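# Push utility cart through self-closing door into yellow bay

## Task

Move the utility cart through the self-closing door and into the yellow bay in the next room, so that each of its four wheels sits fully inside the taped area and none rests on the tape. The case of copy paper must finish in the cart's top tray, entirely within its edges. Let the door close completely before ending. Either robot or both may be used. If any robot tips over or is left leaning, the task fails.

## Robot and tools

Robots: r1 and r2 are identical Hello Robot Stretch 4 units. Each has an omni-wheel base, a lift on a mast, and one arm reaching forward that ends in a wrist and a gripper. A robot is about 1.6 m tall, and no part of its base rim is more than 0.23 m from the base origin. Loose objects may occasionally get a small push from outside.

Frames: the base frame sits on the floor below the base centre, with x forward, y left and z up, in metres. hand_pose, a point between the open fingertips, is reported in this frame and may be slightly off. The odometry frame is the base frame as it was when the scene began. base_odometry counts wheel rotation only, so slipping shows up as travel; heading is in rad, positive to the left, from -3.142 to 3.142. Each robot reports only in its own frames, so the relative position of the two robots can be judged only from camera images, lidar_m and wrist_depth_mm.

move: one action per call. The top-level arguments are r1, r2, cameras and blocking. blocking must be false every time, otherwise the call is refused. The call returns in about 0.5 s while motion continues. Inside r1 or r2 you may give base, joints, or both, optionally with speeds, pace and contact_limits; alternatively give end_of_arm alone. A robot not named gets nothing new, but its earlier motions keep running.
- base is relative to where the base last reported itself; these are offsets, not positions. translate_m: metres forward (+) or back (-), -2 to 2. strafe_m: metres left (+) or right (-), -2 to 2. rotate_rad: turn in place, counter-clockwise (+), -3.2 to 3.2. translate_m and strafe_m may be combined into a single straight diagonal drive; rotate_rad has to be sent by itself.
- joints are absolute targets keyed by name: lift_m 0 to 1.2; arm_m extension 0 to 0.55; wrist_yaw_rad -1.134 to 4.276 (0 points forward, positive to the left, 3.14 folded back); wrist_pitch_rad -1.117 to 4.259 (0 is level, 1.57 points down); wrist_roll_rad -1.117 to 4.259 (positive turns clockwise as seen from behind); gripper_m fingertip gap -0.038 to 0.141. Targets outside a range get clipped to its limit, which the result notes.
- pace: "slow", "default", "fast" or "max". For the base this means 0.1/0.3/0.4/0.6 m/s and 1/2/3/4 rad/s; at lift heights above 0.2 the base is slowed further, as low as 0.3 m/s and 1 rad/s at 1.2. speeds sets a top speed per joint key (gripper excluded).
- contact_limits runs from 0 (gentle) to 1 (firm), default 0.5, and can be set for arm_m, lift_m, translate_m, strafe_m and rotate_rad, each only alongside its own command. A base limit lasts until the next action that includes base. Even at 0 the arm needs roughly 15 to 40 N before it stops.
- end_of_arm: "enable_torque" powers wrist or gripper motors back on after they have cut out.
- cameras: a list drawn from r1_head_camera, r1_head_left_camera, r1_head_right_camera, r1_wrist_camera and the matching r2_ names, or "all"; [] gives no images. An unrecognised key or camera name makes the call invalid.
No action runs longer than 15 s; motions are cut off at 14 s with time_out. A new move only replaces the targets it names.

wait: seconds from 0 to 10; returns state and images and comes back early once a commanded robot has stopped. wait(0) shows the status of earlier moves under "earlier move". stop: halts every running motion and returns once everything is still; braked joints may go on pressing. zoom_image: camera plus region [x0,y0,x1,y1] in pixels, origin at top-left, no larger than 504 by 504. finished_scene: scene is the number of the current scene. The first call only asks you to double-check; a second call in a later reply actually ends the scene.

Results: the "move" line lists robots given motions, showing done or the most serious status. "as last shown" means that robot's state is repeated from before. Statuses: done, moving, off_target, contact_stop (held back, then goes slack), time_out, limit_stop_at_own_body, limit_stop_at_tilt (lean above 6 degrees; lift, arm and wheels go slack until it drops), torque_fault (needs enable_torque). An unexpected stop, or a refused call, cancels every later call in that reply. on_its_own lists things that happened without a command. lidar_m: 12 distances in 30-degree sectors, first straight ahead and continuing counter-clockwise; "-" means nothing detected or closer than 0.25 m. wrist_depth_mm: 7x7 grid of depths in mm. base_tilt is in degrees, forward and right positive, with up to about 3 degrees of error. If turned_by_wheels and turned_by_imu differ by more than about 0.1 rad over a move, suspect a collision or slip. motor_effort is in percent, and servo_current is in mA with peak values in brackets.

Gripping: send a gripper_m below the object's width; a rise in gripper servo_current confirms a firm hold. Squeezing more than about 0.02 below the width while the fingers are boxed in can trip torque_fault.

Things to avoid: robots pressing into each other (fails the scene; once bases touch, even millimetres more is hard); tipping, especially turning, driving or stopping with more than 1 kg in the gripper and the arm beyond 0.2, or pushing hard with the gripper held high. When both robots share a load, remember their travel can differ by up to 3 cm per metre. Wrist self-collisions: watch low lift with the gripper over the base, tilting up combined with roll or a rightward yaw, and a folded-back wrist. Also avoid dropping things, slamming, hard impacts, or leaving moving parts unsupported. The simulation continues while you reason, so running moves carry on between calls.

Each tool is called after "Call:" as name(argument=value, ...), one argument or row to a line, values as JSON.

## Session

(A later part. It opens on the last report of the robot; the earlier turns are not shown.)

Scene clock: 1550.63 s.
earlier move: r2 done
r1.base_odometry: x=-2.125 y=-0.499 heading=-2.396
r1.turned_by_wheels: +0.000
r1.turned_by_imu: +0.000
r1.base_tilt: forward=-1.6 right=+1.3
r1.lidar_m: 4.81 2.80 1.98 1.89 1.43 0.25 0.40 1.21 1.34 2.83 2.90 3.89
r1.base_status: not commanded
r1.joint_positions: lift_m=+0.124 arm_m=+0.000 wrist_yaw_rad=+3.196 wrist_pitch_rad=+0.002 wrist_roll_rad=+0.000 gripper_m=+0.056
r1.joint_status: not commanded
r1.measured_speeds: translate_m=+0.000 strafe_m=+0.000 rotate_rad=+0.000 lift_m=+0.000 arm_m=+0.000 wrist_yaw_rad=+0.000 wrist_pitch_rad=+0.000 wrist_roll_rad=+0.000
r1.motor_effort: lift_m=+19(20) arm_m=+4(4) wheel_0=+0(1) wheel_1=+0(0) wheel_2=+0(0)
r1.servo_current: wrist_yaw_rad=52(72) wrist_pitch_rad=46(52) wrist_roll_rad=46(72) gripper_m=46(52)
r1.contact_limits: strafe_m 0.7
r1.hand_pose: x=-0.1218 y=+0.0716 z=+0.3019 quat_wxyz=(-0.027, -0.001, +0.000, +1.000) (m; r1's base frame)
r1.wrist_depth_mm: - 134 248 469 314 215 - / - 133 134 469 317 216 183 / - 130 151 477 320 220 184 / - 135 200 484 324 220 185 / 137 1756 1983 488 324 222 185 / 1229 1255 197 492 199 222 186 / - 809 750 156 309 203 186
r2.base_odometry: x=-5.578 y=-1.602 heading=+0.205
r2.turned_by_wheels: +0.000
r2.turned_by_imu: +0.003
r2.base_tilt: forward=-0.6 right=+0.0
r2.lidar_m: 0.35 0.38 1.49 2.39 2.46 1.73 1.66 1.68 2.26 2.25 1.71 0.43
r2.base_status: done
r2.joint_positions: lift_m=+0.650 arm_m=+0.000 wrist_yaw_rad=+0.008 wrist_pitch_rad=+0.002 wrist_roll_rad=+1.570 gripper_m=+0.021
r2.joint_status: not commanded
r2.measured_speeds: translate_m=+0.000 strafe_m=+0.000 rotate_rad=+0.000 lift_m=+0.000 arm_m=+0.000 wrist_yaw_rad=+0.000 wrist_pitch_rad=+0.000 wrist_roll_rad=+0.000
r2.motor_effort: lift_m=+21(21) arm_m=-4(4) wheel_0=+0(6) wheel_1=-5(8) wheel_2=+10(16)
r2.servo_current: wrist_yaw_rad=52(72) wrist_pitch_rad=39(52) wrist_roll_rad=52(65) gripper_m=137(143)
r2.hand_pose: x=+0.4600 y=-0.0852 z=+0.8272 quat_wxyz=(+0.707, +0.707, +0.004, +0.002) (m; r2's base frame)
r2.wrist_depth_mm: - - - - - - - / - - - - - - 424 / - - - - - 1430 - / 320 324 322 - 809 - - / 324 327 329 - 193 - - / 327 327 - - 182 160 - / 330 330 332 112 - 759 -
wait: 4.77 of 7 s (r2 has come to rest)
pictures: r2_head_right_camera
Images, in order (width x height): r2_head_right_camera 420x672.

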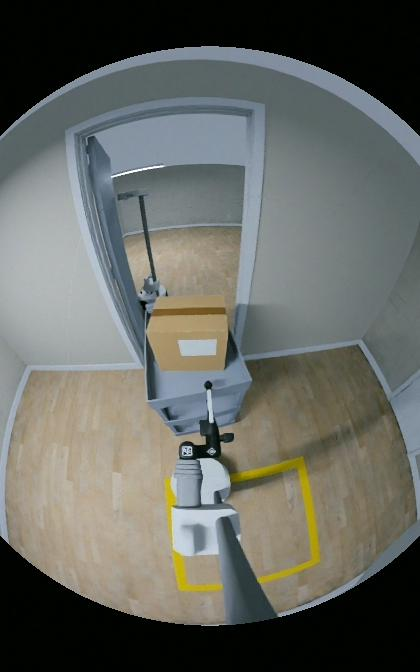

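Call:
move(
  r2={"base": {"translate_m": -0.75, "strafe_m": -0.24}, "pace": "slow"},
  blocking=false,
  cameras=[],
)

Call:
wait(
  seconds=10,
  cameras=["r2_head_right_camera"],
)

Scene clock: 1578.07 s.
move: r2 moving
r1.base_odometry: x=-2.125 y=-0.499 heading=-2.396
r1.turned_by_wheels: +0.000
r1.turned_by_imu: +0.000
r1.base_tilt: forward=-1.6 right=+1.3
r1.lidar_m: 4.80 2.80 1.98 1.88 1.42 0.25 0.38 1.21 1.31 2.82 2.94 3.87
r1.base_status: not commanded
r1.joint_positions: lift_m=+0.124 arm_m=+0.000 wrist_yaw_rad=+3.196 wrist_pitch_rad=+0.002 wrist_roll_rad=+0.000 gripper_m=+0.056
r1.joint_status: not commanded
r1.measured_speeds: translate_m=+0.000 strafe_m=+0.000 rotate_rad=+0.000 lift_m=+0.000 arm_m=+0.000 wrist_yaw_rad=+0.000 wrist_pitch_rad=+0.000 wrist_roll_rad=+0.000
r1.motor_effort: lift_m=+19(20) arm_m=+4(4) wheel_0=+0(1) wheel_1=+0(0) wheel_2=+0(0)
r1.servo_current: wrist_yaw_rad=52(65) wrist_pitch_rad=46(46) wrist_roll_rad=39(52) gripper_m=46(46)
r1.contact_limits: strafe_m 0.7
r1.hand_pose: x=-0.1218 y=+0.0716 z=+0.3019 quat_wxyz=(-0.027, -0.001, +0.000, +1.000) (m; r1's base frame)
r1.wrist_depth_mm: - 134 248 462 312 215 - / - 133 134 473 317 218 183 / - 130 151 477 320 220 185 / - 135 200 484 324 220 185 / 137 1808 - 488 325 222 185 / 1229 1205 196 492 199 221 185 / - 809 759 156 309 203 186
r2.base_odometry: x=-5.590 y=-1.609 heading=+0.206
r2.turned_by_wheels: +0.001
r2.turned_by_imu: +0.001
r2.base_tilt: forward=-0.7 right=+0.1
r2.lidar_m: 0.37 0.38 1.51 2.40 2.44 1.76 1.63 1.68 2.25 2.25 1.74 0.44
r2.base_status: translate_m moving; strafe_m moving
r2.joint_positions: lift_m=+0.650 arm_m=+0.000 wrist_yaw_rad=+0.008 wrist_pitch_rad=+0.002 wrist_roll_rad=+1.570 gripper_m=+0.021
r2.joint_status: not commanded
r2.measured_speeds: translate_m=-0.048 strafe_m=-0.015 rotate_rad=+0.002 lift_m=+0.000 arm_m=+0.000 wrist_yaw_rad=+0.005 wrist_pitch_rad=+0.000 wrist_roll_rad=+0.000
r2.motor_effort: lift_m=+21(21) arm_m=-3(4) wheel_0=+0(4) wheel_1=-5(9) wheel_2=+15(17)
r2.servo_current: wrist_yaw_rad=59(59) wrist_pitch_rad=39(46) wrist_roll_rad=52(59) gripper_m=130(137)
r2.hand_pose: x=+0.4600 y=-0.0851 z=+0.8272 quat_wxyz=(+0.707, +0.707, +0.004, +0.002) (m; r2's base frame)
r2.wrist_depth_mm: - - - - - - - / - - - - - - 421 / - - - - - 1576 - / 324 324 322 - 809 - - / 325 325 325 - 193 - - / 327 327 185 - 182 160 - / 334 332 334 112 - 759 -
pictures: none
No camera images: "cameras" was empty.

Scene clock: 1586.67 s.
earlier move: r2 done
r1.base_odometry: x=-2.125 y=-0.499 heading=-2.396
r1.turned_by_wheels: +0.000
r1.turned_by_imu: -0.001
r1.base_tilt: forward=-1.6 right=+1.3
r1.lidar_m: 4.82 2.78 1.99 1.88 1.41 0.25 0.40 1.35 1.32 2.83 2.89 3.91
r1.base_status: not commanded
r1.joint_positions: lift_m=+0.124 arm_m=+0.000 wrist_yaw_rad=+3.196 wrist_pitch_rad=+0.002 wrist_roll_rad=+0.000 gripper_m=+0.056
r1.joint_status: not commanded
r1.measured_speeds: translate_m=+0.000 strafe_m=+0.000 rotate_rad=+0.000 lift_m=+0.000 arm_m=+0.000 wrist_yaw_rad=+0.000 wrist_pitch_rad=+0.000 wrist_roll_rad=+0.000
r1.motor_effort: lift_m=+19(20) arm_m=+4(4) wheel_0=+0(1) wheel_1=+0(1) wheel_2=+0(0)
r1.servo_current: wrist_yaw_rad=52(72) wrist_pitch_rad=39(52) wrist_roll_rad=52(72) gripper_m=39(52)
r1.contact_limits: strafe_m 0.7
r1.hand_pose: x=-0.1218 y=+0.0716 z=+0.3019 quat_wxyz=(-0.027, -0.001, +0.000, +1.000) (m; r1's base frame)
r1.wrist_depth_mm: - 134 247 466 314 215 - / - 133 134 473 319 217 182 / - 130 151 477 320 220 184 / - 135 200 484 324 220 185 / 137 - - 488 325 221 185 / 1229 1229 196 492 199 222 186 / - 809 759 156 309 204 186
r2.base_odometry: x=-6.263 y=-1.990 heading=+0.205
r2.turned_by_wheels: +0.000
r2.turned_by_imu: +0.005
r2.base_tilt: forward=-0.7 right=+0.0
r2.lidar_m: 0.32 0.28 2.53 2.59 1.38 0.93 0.88 0.92 1.21 2.06 2.14 0.42
r2.base_status: done
r2.joint_positions: lift_m=+0.650 arm_m=+0.000 wrist_yaw_rad=+0.010 wrist_pitch_rad=+0.002 wrist_roll_rad=+1.570 gripper_m=+0.021
r2.joint_status: not commanded
r2.measured_speeds: translate_m=+0.000 strafe_m=+0.000 rotate_rad=+0.000 lift_m=+0.000 arm_m=+0.000 wrist_yaw_rad=+0.000 wrist_pitch_rad=+0.000 wrist_roll_rad=+0.000
r2.motor_effort: lift_m=+21(21) arm_m=-4(4) wheel_0=+2(8) wheel_1=-2(9) wheel_2=+10(17)
r2.servo_current: wrist_yaw_rad=59(78) wrist_pitch_rad=39(52) wrist_roll_rad=46(65) gripper_m=130(143)
r2.hand_pose: x=+0.4601 y=-0.0846 z=+0.8272 quat_wxyz=(+0.707, +0.707, +0.004, +0.003) (m; r2's base frame)
r2.wrist_depth_mm: - - - - - 1499 1138 / - - - 267 - - - / - - - - - 1576 1098 / - - - - - 1618 462 / 336 336 336 - 209 723 - / 320 320 187 - 183 162 - / 307 309 309 112 - 715 -
wait: 8.60 of 10 s (r2 has come to rest)
pictures: r2_head_right_camera
Images, in order (width x height): r2_head_right_camera 420x672.

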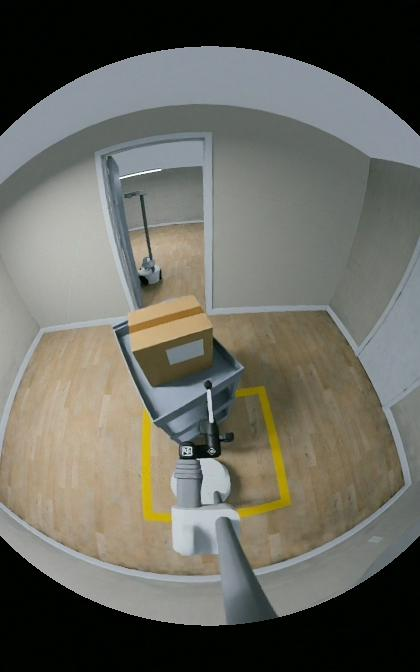

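Call:
move(
  r2={"base": {"translate_m": -0.25, "strafe_m": 0.0}, "pace": "slow"},
  blocking=false,
  cameras=[],
)

Call:
wait(
  seconds=5,
  cameras=["r2_head_right_camera"],
)

Scene clock: 1673.87 s.
move: r2 moving
r1.base_odometry: x=-2.125 y=-0.499 heading=-2.396
r1.turned_by_wheels: +0.000
r1.turned_by_imu: +0.000
r1.base_tilt: forward=-1.6 right=+1.3
r1.lidar_m: 4.83 2.79 2.00 1.89 1.43 0.25 0.40 1.31 1.34 2.82 2.92 3.85
r1.base_status: not commanded
r1.joint_positions: lift_m=+0.124 arm_m=+0.000 wrist_yaw_rad=+3.196 wrist_pitch_rad=+0.002 wrist_roll_rad=+0.000 gripper_m=+0.056
r1.joint_status: not commanded
r1.measured_speeds: translate_m=+0.000 strafe_m=+0.000 rotate_rad=+0.000 lift_m=+0.000 arm_m=+0.000 wrist_yaw_rad=+0.000 wrist_pitch_rad=+0.000 wrist_roll_rad=+0.000
r1.motor_effort: lift_m=+19(20) arm_m=+4(4) wheel_0=+0(1) wheel_1=+0(0) wheel_2=+0(0)
r1.servo_current: wrist_yaw_rad=39(65) wrist_pitch_rad=33(59) wrist_roll_rad=46(59) gripper_m=39(46)
r1.contact_limits: strafe_m 0.7
r1.hand_pose: x=-0.1218 y=+0.0716 z=+0.3019 quat_wxyz=(-0.027, -0.001, +0.000, +1.000) (m; r1's base frame)
r1.wrist_depth_mm: - 134 248 466 314 215 - / - 133 134 469 317 217 182 / - 130 151 473 322 219 185 / - 135 200 484 324 220 185 / 137 - - 488 324 222 185 / 1229 1255 197 492 199 222 186 / - 820 759 156 307 202 186
r2.base_odometry: x=-6.276 y=-1.993 heading=+0.206
r2.turned_by_wheels: +0.000
r2.turned_by_imu: +0.001
r2.base_tilt: forward=-0.7 right=+0.1
r2.lidar_m: 0.30 0.30 2.53 2.60 1.38 0.94 0.87 0.89 1.21 2.07 2.12 0.44
r2.base_status: translate_m moving; strafe_m moving
r2.joint_positions: lift_m=+0.650 arm_m=+0.000 wrist_yaw_rad=+0.010 wrist_pitch_rad=+0.002 wrist_roll_rad=+1.570 gripper_m=+0.021
r2.joint_status: not commanded
r2.measured_speeds: translate_m=-0.048 strafe_m=+0.000 rotate_rad=+0.000 lift_m=+0.000 arm_m=+0.000 wrist_yaw_rad=+0.000 wrist_pitch_rad=+0.000 wrist_roll_rad=+0.000
r2.motor_effort: lift_m=+21(21) arm_m=-3(4) wheel_0=-1(5) wheel_1=-5(7) wheel_2=+14(15)
r2.servo_current: wrist_yaw_rad=65(65) wrist_pitch_rad=46(46) wrist_roll_rad=33(59) gripper_m=137(137)
r2.hand_pose: x=+0.4601 y=-0.0846 z=+0.8272 quat_wxyz=(+0.707, +0.707, +0.004, +0.003) (m; r2's base frame)
r2.wrist_depth_mm: - - - - - 1537 1138 / - - - 267 - - 1118 / - - - - - 1537 1078 / 1708 - - - 1756 1537 459 / 338 340 338 - 210 723 - / 322 322 187 - 182 162 - / 309 306 309 112 - 715 -
pictures: none
No camera images: "cameras" was empty.

Scene clock: 1677.13 s.
earlier move: r2 done
r1.base_odometry: x=-2.125 y=-0.499 heading=-2.396
r1.turned_by_wheels: +0.000
r1.turned_by_imu: +0.000
r1.base_tilt: forward=-1.5 right=+1.3
r1.lidar_m: 4.80 2.81 1.99 1.89 1.43 0.25 0.37 1.33 1.31 2.82 2.89 3.85
r1.base_status: not commanded
r1.joint_positions: lift_m=+0.124 arm_m=+0.000 wrist_yaw_rad=+3.196 wrist_pitch_rad=+0.002 wrist_roll_rad=+0.000 gripper_m=+0.056
r1.joint_status: not commanded
r1.measured_speeds: translate_m=+0.000 strafe_m=+0.000 rotate_rad=+0.000 lift_m=+0.000 arm_m=+0.000 wrist_yaw_rad=+0.000 wrist_pitch_rad=+0.000 wrist_roll_rad=+0.000
r1.motor_effort: lift_m=+19(20) arm_m=+4(4) wheel_0=+0(1) wheel_1=+0(0) wheel_2=+0(0)
r1.servo_current: wrist_yaw_rad=52(85) wrist_pitch_rad=46(59) wrist_roll_rad=46(72) gripper_m=46(46)
r1.contact_limits: strafe_m 0.7
r1.hand_pose: x=-0.1218 y=+0.0716 z=+0.3019 quat_wxyz=(-0.027, -0.001, +0.000, +1.000) (m; r1's base frame)
r1.wrist_depth_mm: - 134 247 466 314 215 - / - 133 134 469 319 217 182 / - 130 151 477 320 220 185 / - 135 200 484 324 220 185 / 137 - - 492 325 221 185 / 1255 1229 197 492 199 221 185 / - 809 768 156 309 203 186
r2.base_odometry: x=-6.508 y=-2.041 heading=+0.205
r2.turned_by_wheels: -0.001
r2.turned_by_imu: -0.001
r2.base_tilt: forward=-0.7 right=+0.1
r2.lidar_m: 0.30 0.29 2.73 2.56 1.00 0.67 0.62 0.67 0.88 2.10 2.10 0.45
r2.base_status: done
r2.joint_positions: lift_m=+0.650 arm_m=+0.000 wrist_yaw_rad=-0.001 wrist_pitch_rad=+0.002 wrist_roll_rad=+1.570 gripper_m=+0.021
r2.joint_status: not commanded
r2.measured_speeds: translate_m=+0.000 strafe_m=+0.000 rotate_rad=+0.000 lift_m=+0.000 arm_m=+0.000 wrist_yaw_rad=+0.000 wrist_pitch_rad=+0.000 wrist_roll_rad=+0.000
r2.motor_effort: lift_m=+21(21) arm_m=-4(4) wheel_0=-8(15) wheel_1=-5(9) wheel_2=+4(15)
r2.servo_current: wrist_yaw_rad=46(72) wrist_pitch_rad=39(52) wrist_roll_rad=52(59) gripper_m=137(143)
r2.hand_pose: x=+0.4592 y=-0.0878 z=+0.8272 quat_wxyz=(+0.707, +0.707, +0.000, -0.001) (m; r2's base frame)
r2.wrist_depth_mm: - - - - - 1618 1138 / - - - 273 - - - / - - - - - 1708 1160 / - - - - 230 1576 452 / 338 336 338 - 210 683 - / 320 324 187 - 182 161 - / 307 304 307 112 175 723 -
wait: 3.27 of 5 s (r2 has come to rest)
pictures: r2_head_right_camera
Images, in order (width x height): r2_head_right_camera 420x672.

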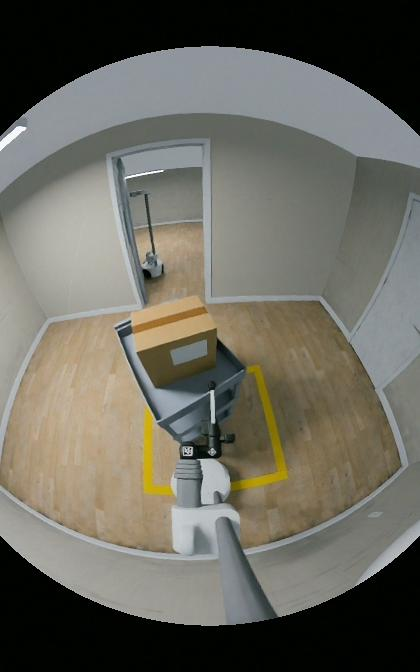

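Call:
move(
  r2={"base": {"translate_m": -0.195, "strafe_m": -0.2}, "joints": {"arm_m": 0.15}, "speeds": {"arm_m": 0.055}, "pace": "slow"},
  blocking=false,
  cameras=[],
)

Call:
wait(
  seconds=5,
  cameras=["r2_head_right_camera", "r2_head_camera"],
)

Scene clock: 1732.77 s.
move: r2 moving
r1.base_odometry: x=-2.125 y=-0.499 heading=-2.396
r1.turned_by_wheels: +0.000
r1.turned_by_imu: +0.000
r1.base_tilt: forward=-1.6 right=+1.3
r1.lidar_m: 4.81 2.79 2.01 1.88 1.43 0.25 0.39 1.37 1.35 2.80 2.93 3.88
r1.base_status: not commanded
r1.joint_positions: lift_m=+0.124 arm_m=+0.000 wrist_yaw_rad=+3.196 wrist_pitch_rad=+0.002 wrist_roll_rad=+0.000 gripper_m=+0.056
r1.joint_status: not commanded
r1.measured_speeds: translate_m=+0.000 strafe_m=+0.000 rotate_rad=+0.000 lift_m=+0.000 arm_m=+0.000 wrist_yaw_rad=+0.000 wrist_pitch_rad=+0.000 wrist_roll_rad=+0.000
r1.motor_effort: lift_m=+20(20) arm_m=+4(4) wheel_0=+0(1) wheel_1=+0(0) wheel_2=+0(0)
r1.servo_current: wrist_yaw_rad=39(65) wrist_pitch_rad=39(46) wrist_roll_rad=33(65) gripper_m=39(46)
r1.contact_limits: strafe_m 0.7
r1.hand_pose: x=-0.1218 y=+0.0716 z=+0.3019 quat_wxyz=(-0.027, -0.001, +0.000, +1.000) (m; r1's base frame)
r1.wrist_depth_mm: - 134 247 469 314 215 - / - 133 134 473 317 218 183 / - 130 151 477 322 219 184 / - 135 200 484 324 220 185 / 137 - - 488 324 222 185 / 1229 1229 197 492 199 222 185 / - 820 759 156 309 204 186
r2.base_odometry: x=-6.515 y=-2.052 heading=+0.205
r2.turned_by_wheels: +0.001
r2.turned_by_imu: +0.001
r2.base_tilt: forward=-0.7 right=+0.0
r2.lidar_m: 0.30 0.31 2.74 2.59 0.99 0.66 0.62 0.64 0.86 2.10 2.13 0.45
r2.base_status: translate_m moving; strafe_m moving
r2.joint_positions: lift_m=+0.650 arm_m=+0.024 wrist_yaw_rad=-0.001 wrist_pitch_rad=+0.002 wrist_roll_rad=+1.570 gripper_m=+0.021
r2.joint_status: arm_m moving
r2.measured_speeds: translate_m=-0.035 strafe_m=-0.035 rotate_rad=+0.003 lift_m=+0.000 arm_m=+0.054 wrist_yaw_rad=+0.019 wrist_pitch_rad=+0.000 wrist_roll_rad=+0.000
r2.motor_effort: lift_m=+21(21) arm_m=+9(13) wheel_0=+5(9) wheel_1=-7(9) wheel_2=+9(9)
r2.servo_current: wrist_yaw_rad=46(59) wrist_pitch_rad=46(46) wrist_roll_rad=52(59) gripper_m=130(137)
r2.hand_pose: x=+0.4828 y=-0.0878 z=+0.8272 quat_wxyz=(+0.707, +0.707, +0.000, -0.001) (m; r2's base frame)
r2.wrist_depth_mm: - - - - - 1661 1138 / - - - 271 - - - / - - - - - 1576 1182 / - - - - 229 1661 462 / 338 340 336 - 210 691 - / 320 320 186 - 182 161 - / 307 307 306 112 - 723 -
pictures: none
No camera images: "cameras" was empty.

Scene clock: 1736.30 s.
earlier move: r2 done
r1.base_odometry: x=-2.125 y=-0.499 heading=-2.396
r1.turned_by_wheels: +0.000
r1.turned_by_imu: +0.000
r1.base_tilt: forward=-1.6 right=+1.3
r1.lidar_m: 4.80 2.80 2.01 1.86 1.42 0.25 0.40 1.34 1.30 2.82 2.91 3.92
r1.base_status: not commanded
r1.joint_positions: lift_m=+0.124 arm_m=+0.000 wrist_yaw_rad=+3.196 wrist_pitch_rad=+0.002 wrist_roll_rad=+0.000 gripper_m=+0.056
r1.joint_status: not commanded
r1.measured_speeds: translate_m=+0.000 strafe_m=+0.000 rotate_rad=+0.000 lift_m=+0.000 arm_m=+0.000 wrist_yaw_rad=+0.000 wrist_pitch_rad=+0.000 wrist_roll_rad=+0.000
r1.motor_effort: lift_m=+19(20) arm_m=+4(4) wheel_0=+0(1) wheel_1=+0(0) wheel_2=+0(0)
r1.servo_current: wrist_yaw_rad=52(72) wrist_pitch_rad=52(52) wrist_roll_rad=59(65) gripper_m=46(52)
r1.contact_limits: strafe_m 0.7
r1.hand_pose: x=-0.1218 y=+0.0716 z=+0.3019 quat_wxyz=(-0.027, -0.001, +0.000, +1.000) (m; r1's base frame)
r1.wrist_depth_mm: - 134 247 466 314 215 - / - 133 134 473 317 217 182 / - 130 151 473 322 219 184 / - 135 200 484 324 220 185 / 137 - - 488 325 222 185 / 1229 1229 197 492 199 222 185 / - 820 759 156 309 203 186
r2.base_odometry: x=-6.658 y=-2.276 heading=+0.206
r2.turned_by_wheels: +0.000
r2.turned_by_imu: +0.003
r2.base_tilt: forward=-0.6 right=+0.1
r2.lidar_m: 0.36 0.40 2.92 2.40 0.69 0.47 0.41 0.46 0.63 1.49 1.96 0.72
r2.base_status: done
r2.joint_positions: lift_m=+0.650 arm_m=+0.150 wrist_yaw_rad=+0.005 wrist_pitch_rad=+0.002 wrist_roll_rad=+1.570 gripper_m=+0.021
r2.joint_status: all done
r2.measured_speeds: translate_m=+0.000 strafe_m=+0.000 rotate_rad=+0.000 lift_m=+0.000 arm_m=+0.000 wrist_yaw_rad=+0.000 wrist_pitch_rad=+0.000 wrist_roll_rad=+0.000
r2.motor_effort: lift_m=+21(21) arm_m=-3(15) wheel_0=+5(18) wheel_1=-4(9) wheel_2=+10(18)
r2.servo_current: wrist_yaw_rad=59(98) wrist_pitch_rad=39(46) wrist_roll_rad=39(59) gripper_m=117(137)
r2.hand_pose: x=+0.6097 y=-0.0860 z=+0.8272 quat_wxyz=(+0.707, +0.707, +0.003, +0.001) (m; r2's base frame)
r2.wrist_depth_mm: - - - - - 1618 1138 / - - - - - 1618 1160 / - - - 304 - 1661 1160 / - - - - - 1756 415 / 1983 - - - 228 1708 462 / 330 330 186 - 181 508 - / 306 296 298 112 - 715 -
wait: 3.53 of 5 s (r2 has come to rest)
pictures: r2_head_camera, r2_head_right_camera
Images, in order (width x height): r2_head_camera 420x560, r2_head_right_camera 420x672.

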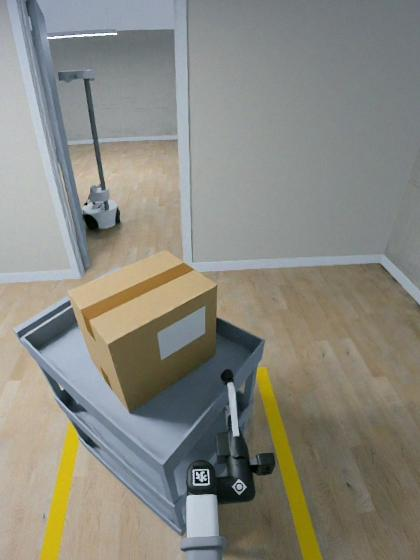

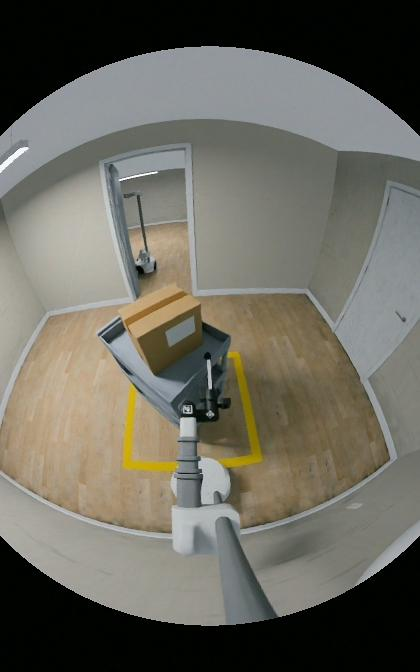

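Call:
move(
  r2={"base": {"translate_m": -0.035, "strafe_m": -0.095}, "pace": "slow"},
  blocking=false,
  cameras=[],
)

Call:
wait(
  seconds=3,
  cameras=["r2_head_camera"],
)

Scene clock: 1787.77 s.
move: r2 moving
r1.base_odometry: x=-2.125 y=-0.499 heading=-2.396
r1.turned_by_wheels: +0.000
r1.turned_by_imu: +0.000
r1.base_tilt: forward=-1.6 right=+1.3
r1.lidar_m: 4.81 2.81 1.98 1.87 1.42 0.25 0.37 1.35 1.33 2.82 2.92 3.85
r1.base_status: not commanded
r1.joint_positions: lift_m=+0.124 arm_m=+0.000 wrist_yaw_rad=+3.196 wrist_pitch_rad=+0.002 wrist_roll_rad=+0.000 gripper_m=+0.056
r1.joint_status: not commanded
r1.measured_speeds: translate_m=+0.000 strafe_m=+0.000 rotate_rad=+0.000 lift_m=+0.000 arm_m=+0.000 wrist_yaw_rad=+0.000 wrist_pitch_rad=+0.000 wrist_roll_rad=+0.000
r1.motor_effort: lift_m=+19(20) arm_m=+4(4) wheel_0=+0(0) wheel_1=+0(0) wheel_2=+0(0)
r1.servo_current: wrist_yaw_rad=52(59) wrist_pitch_rad=46(46) wrist_roll_rad=52(52) gripper_m=39(46)
r1.contact_limits: strafe_m 0.7
r1.hand_pose: x=-0.1218 y=+0.0716 z=+0.3019 quat_wxyz=(-0.027, -0.001, +0.000, +1.000) (m; r1's base frame)
r1.wrist_depth_mm: - 134 247 466 314 215 - / - 133 134 473 315 216 183 / - 130 151 473 322 219 184 / - 135 201 484 322 220 185 / 137 - - 488 325 222 185 / 1229 1229 196 492 198 222 185 / - 820 759 156 307 203 186
r2.base_odometry: x=-6.659 y=-2.289 heading=+0.207
r2.turned_by_wheels: +0.001
r2.turned_by_imu: +0.002
r2.base_tilt: forward=-0.6 right=+0.0
r2.lidar_m: 0.35 0.38 2.92 2.29 0.69 0.43 0.44 0.43 0.61 1.46 1.97 0.71
r2.base_status: translate_m moving; strafe_m moving
r2.joint_positions: lift_m=+0.650 arm_m=+0.150 wrist_yaw_rad=+0.007 wrist_pitch_rad=+0.002 wrist_roll_rad=+1.570 gripper_m=+0.021
r2.joint_status: not commanded
r2.measured_speeds: translate_m=-0.018 strafe_m=-0.046 rotate_rad=+0.000 lift_m=+0.000 arm_m=+0.000 wrist_yaw_rad=+0.005 wrist_pitch_rad=+0.000 wrist_roll_rad=+0.000
r2.motor_effort: lift_m=+21(21) arm_m=-3(4) wheel_0=+9(10) wheel_1=-7(9) wheel_2=+14(14)
r2.servo_current: wrist_yaw_rad=52(59) wrist_pitch_rad=39(46) wrist_roll_rad=46(59) gripper_m=130(130)
r2.hand_pose: x=+0.6099 y=-0.0853 z=+0.8272 quat_wxyz=(+0.707, +0.707, +0.004, +0.002) (m; r2's base frame)
r2.wrist_depth_mm: - - - - - 1661 1138 / - - - - - 1661 1138 / - - - - - 1661 1160 / - - - - - 1661 415 / - - - - 227 1756 466 / 329 332 187 - 182 512 - / 306 298 296 112 - 723 -
pictures: none
No camera images: "cameras" was empty.

Scene clock: 1789.53 s.
earlier move: r2 done
r1.base_odometry: x=-2.125 y=-0.499 heading=-2.396
r1.turned_by_wheels: +0.000
r1.turned_by_imu: +0.000
r1.base_tilt: forward=-1.6 right=+1.3
r1.lidar_m: 4.80 2.79 1.98 1.89 1.42 0.25 0.38 1.34 1.34 2.83 2.93 3.85
r1.base_status: not commanded
r1.joint_positions: lift_m=+0.124 arm_m=+0.000 wrist_yaw_rad=+3.196 wrist_pitch_rad=+0.002 wrist_roll_rad=+0.000 gripper_m=+0.056
r1.joint_status: not commanded
r1.measured_speeds: translate_m=+0.000 strafe_m=+0.000 rotate_rad=+0.000 lift_m=+0.000 arm_m=+0.000 wrist_yaw_rad=+0.000 wrist_pitch_rad=+0.000 wrist_roll_rad=+0.000
r1.motor_effort: lift_m=+19(20) arm_m=+4(4) wheel_0=+0(1) wheel_1=+0(0) wheel_2=+0(0)
r1.servo_current: wrist_yaw_rad=52(72) wrist_pitch_rad=39(46) wrist_roll_rad=46(72) gripper_m=39(52)
r1.contact_limits: strafe_m 0.7
r1.hand_pose: x=-0.1218 y=+0.0716 z=+0.3019 quat_wxyz=(-0.027, -0.001, +0.000, +1.000) (m; r1's base frame)
r1.wrist_depth_mm: - 134 247 466 314 216 - / - 133 134 469 319 217 183 / - 130 151 473 322 220 184 / - 135 200 484 324 220 185 / 137 - - 484 324 221 185 / 1229 1229 197 492 199 222 185 / - 820 759 156 309 203 186
r2.base_odometry: x=-6.672 y=-2.376 heading=+0.207
r2.turned_by_wheels: +0.000
r2.turned_by_imu: +0.001
r2.base_tilt: forward=-0.7 right=+0.0
r2.lidar_m: 0.31 0.37 3.05 2.14 0.64 0.43 0.37 0.42 0.58 1.37 1.86 2.48
r2.base_status: done
r2.joint_positions: lift_m=+0.650 arm_m=+0.150 wrist_yaw_rad=+0.011 wrist_pitch_rad=+0.002 wrist_roll_rad=+1.570 gripper_m=+0.021
r2.joint_status: not commanded
r2.measured_speeds: translate_m=+0.000 strafe_m=+0.000 rotate_rad=+0.000 lift_m=+0.000 arm_m=+0.000 wrist_yaw_rad=+0.000 wrist_pitch_rad=+0.000 wrist_roll_rad=+0.000
r2.motor_effort: lift_m=+21(21) arm_m=-4(4) wheel_0=+13(19) wheel_1=-1(9) wheel_2=+9(14)
r2.servo_current: wrist_yaw_rad=59(78) wrist_pitch_rad=39(52) wrist_roll_rad=46(59) gripper_m=124(130)
r2.hand_pose: x=+0.6102 y=-0.0842 z=+0.8272 quat_wxyz=(+0.707, +0.707, +0.005, +0.003) (m; r2's base frame)
r2.wrist_depth_mm: - - - - - 1661 1138 / - - - - - 1708 1138 / - - - - - 1708 1182 / - - - - - 1756 1182 / - - - - 237 1708 439 / 338 340 186 - 181 462 477 / 307 297 297 112 159 1921 -
wait: 1.77 of 3 s (r2 has come to rest)
pictures: r2_head_camera
Images, in order (width x height): r2_head_camera 420x560.

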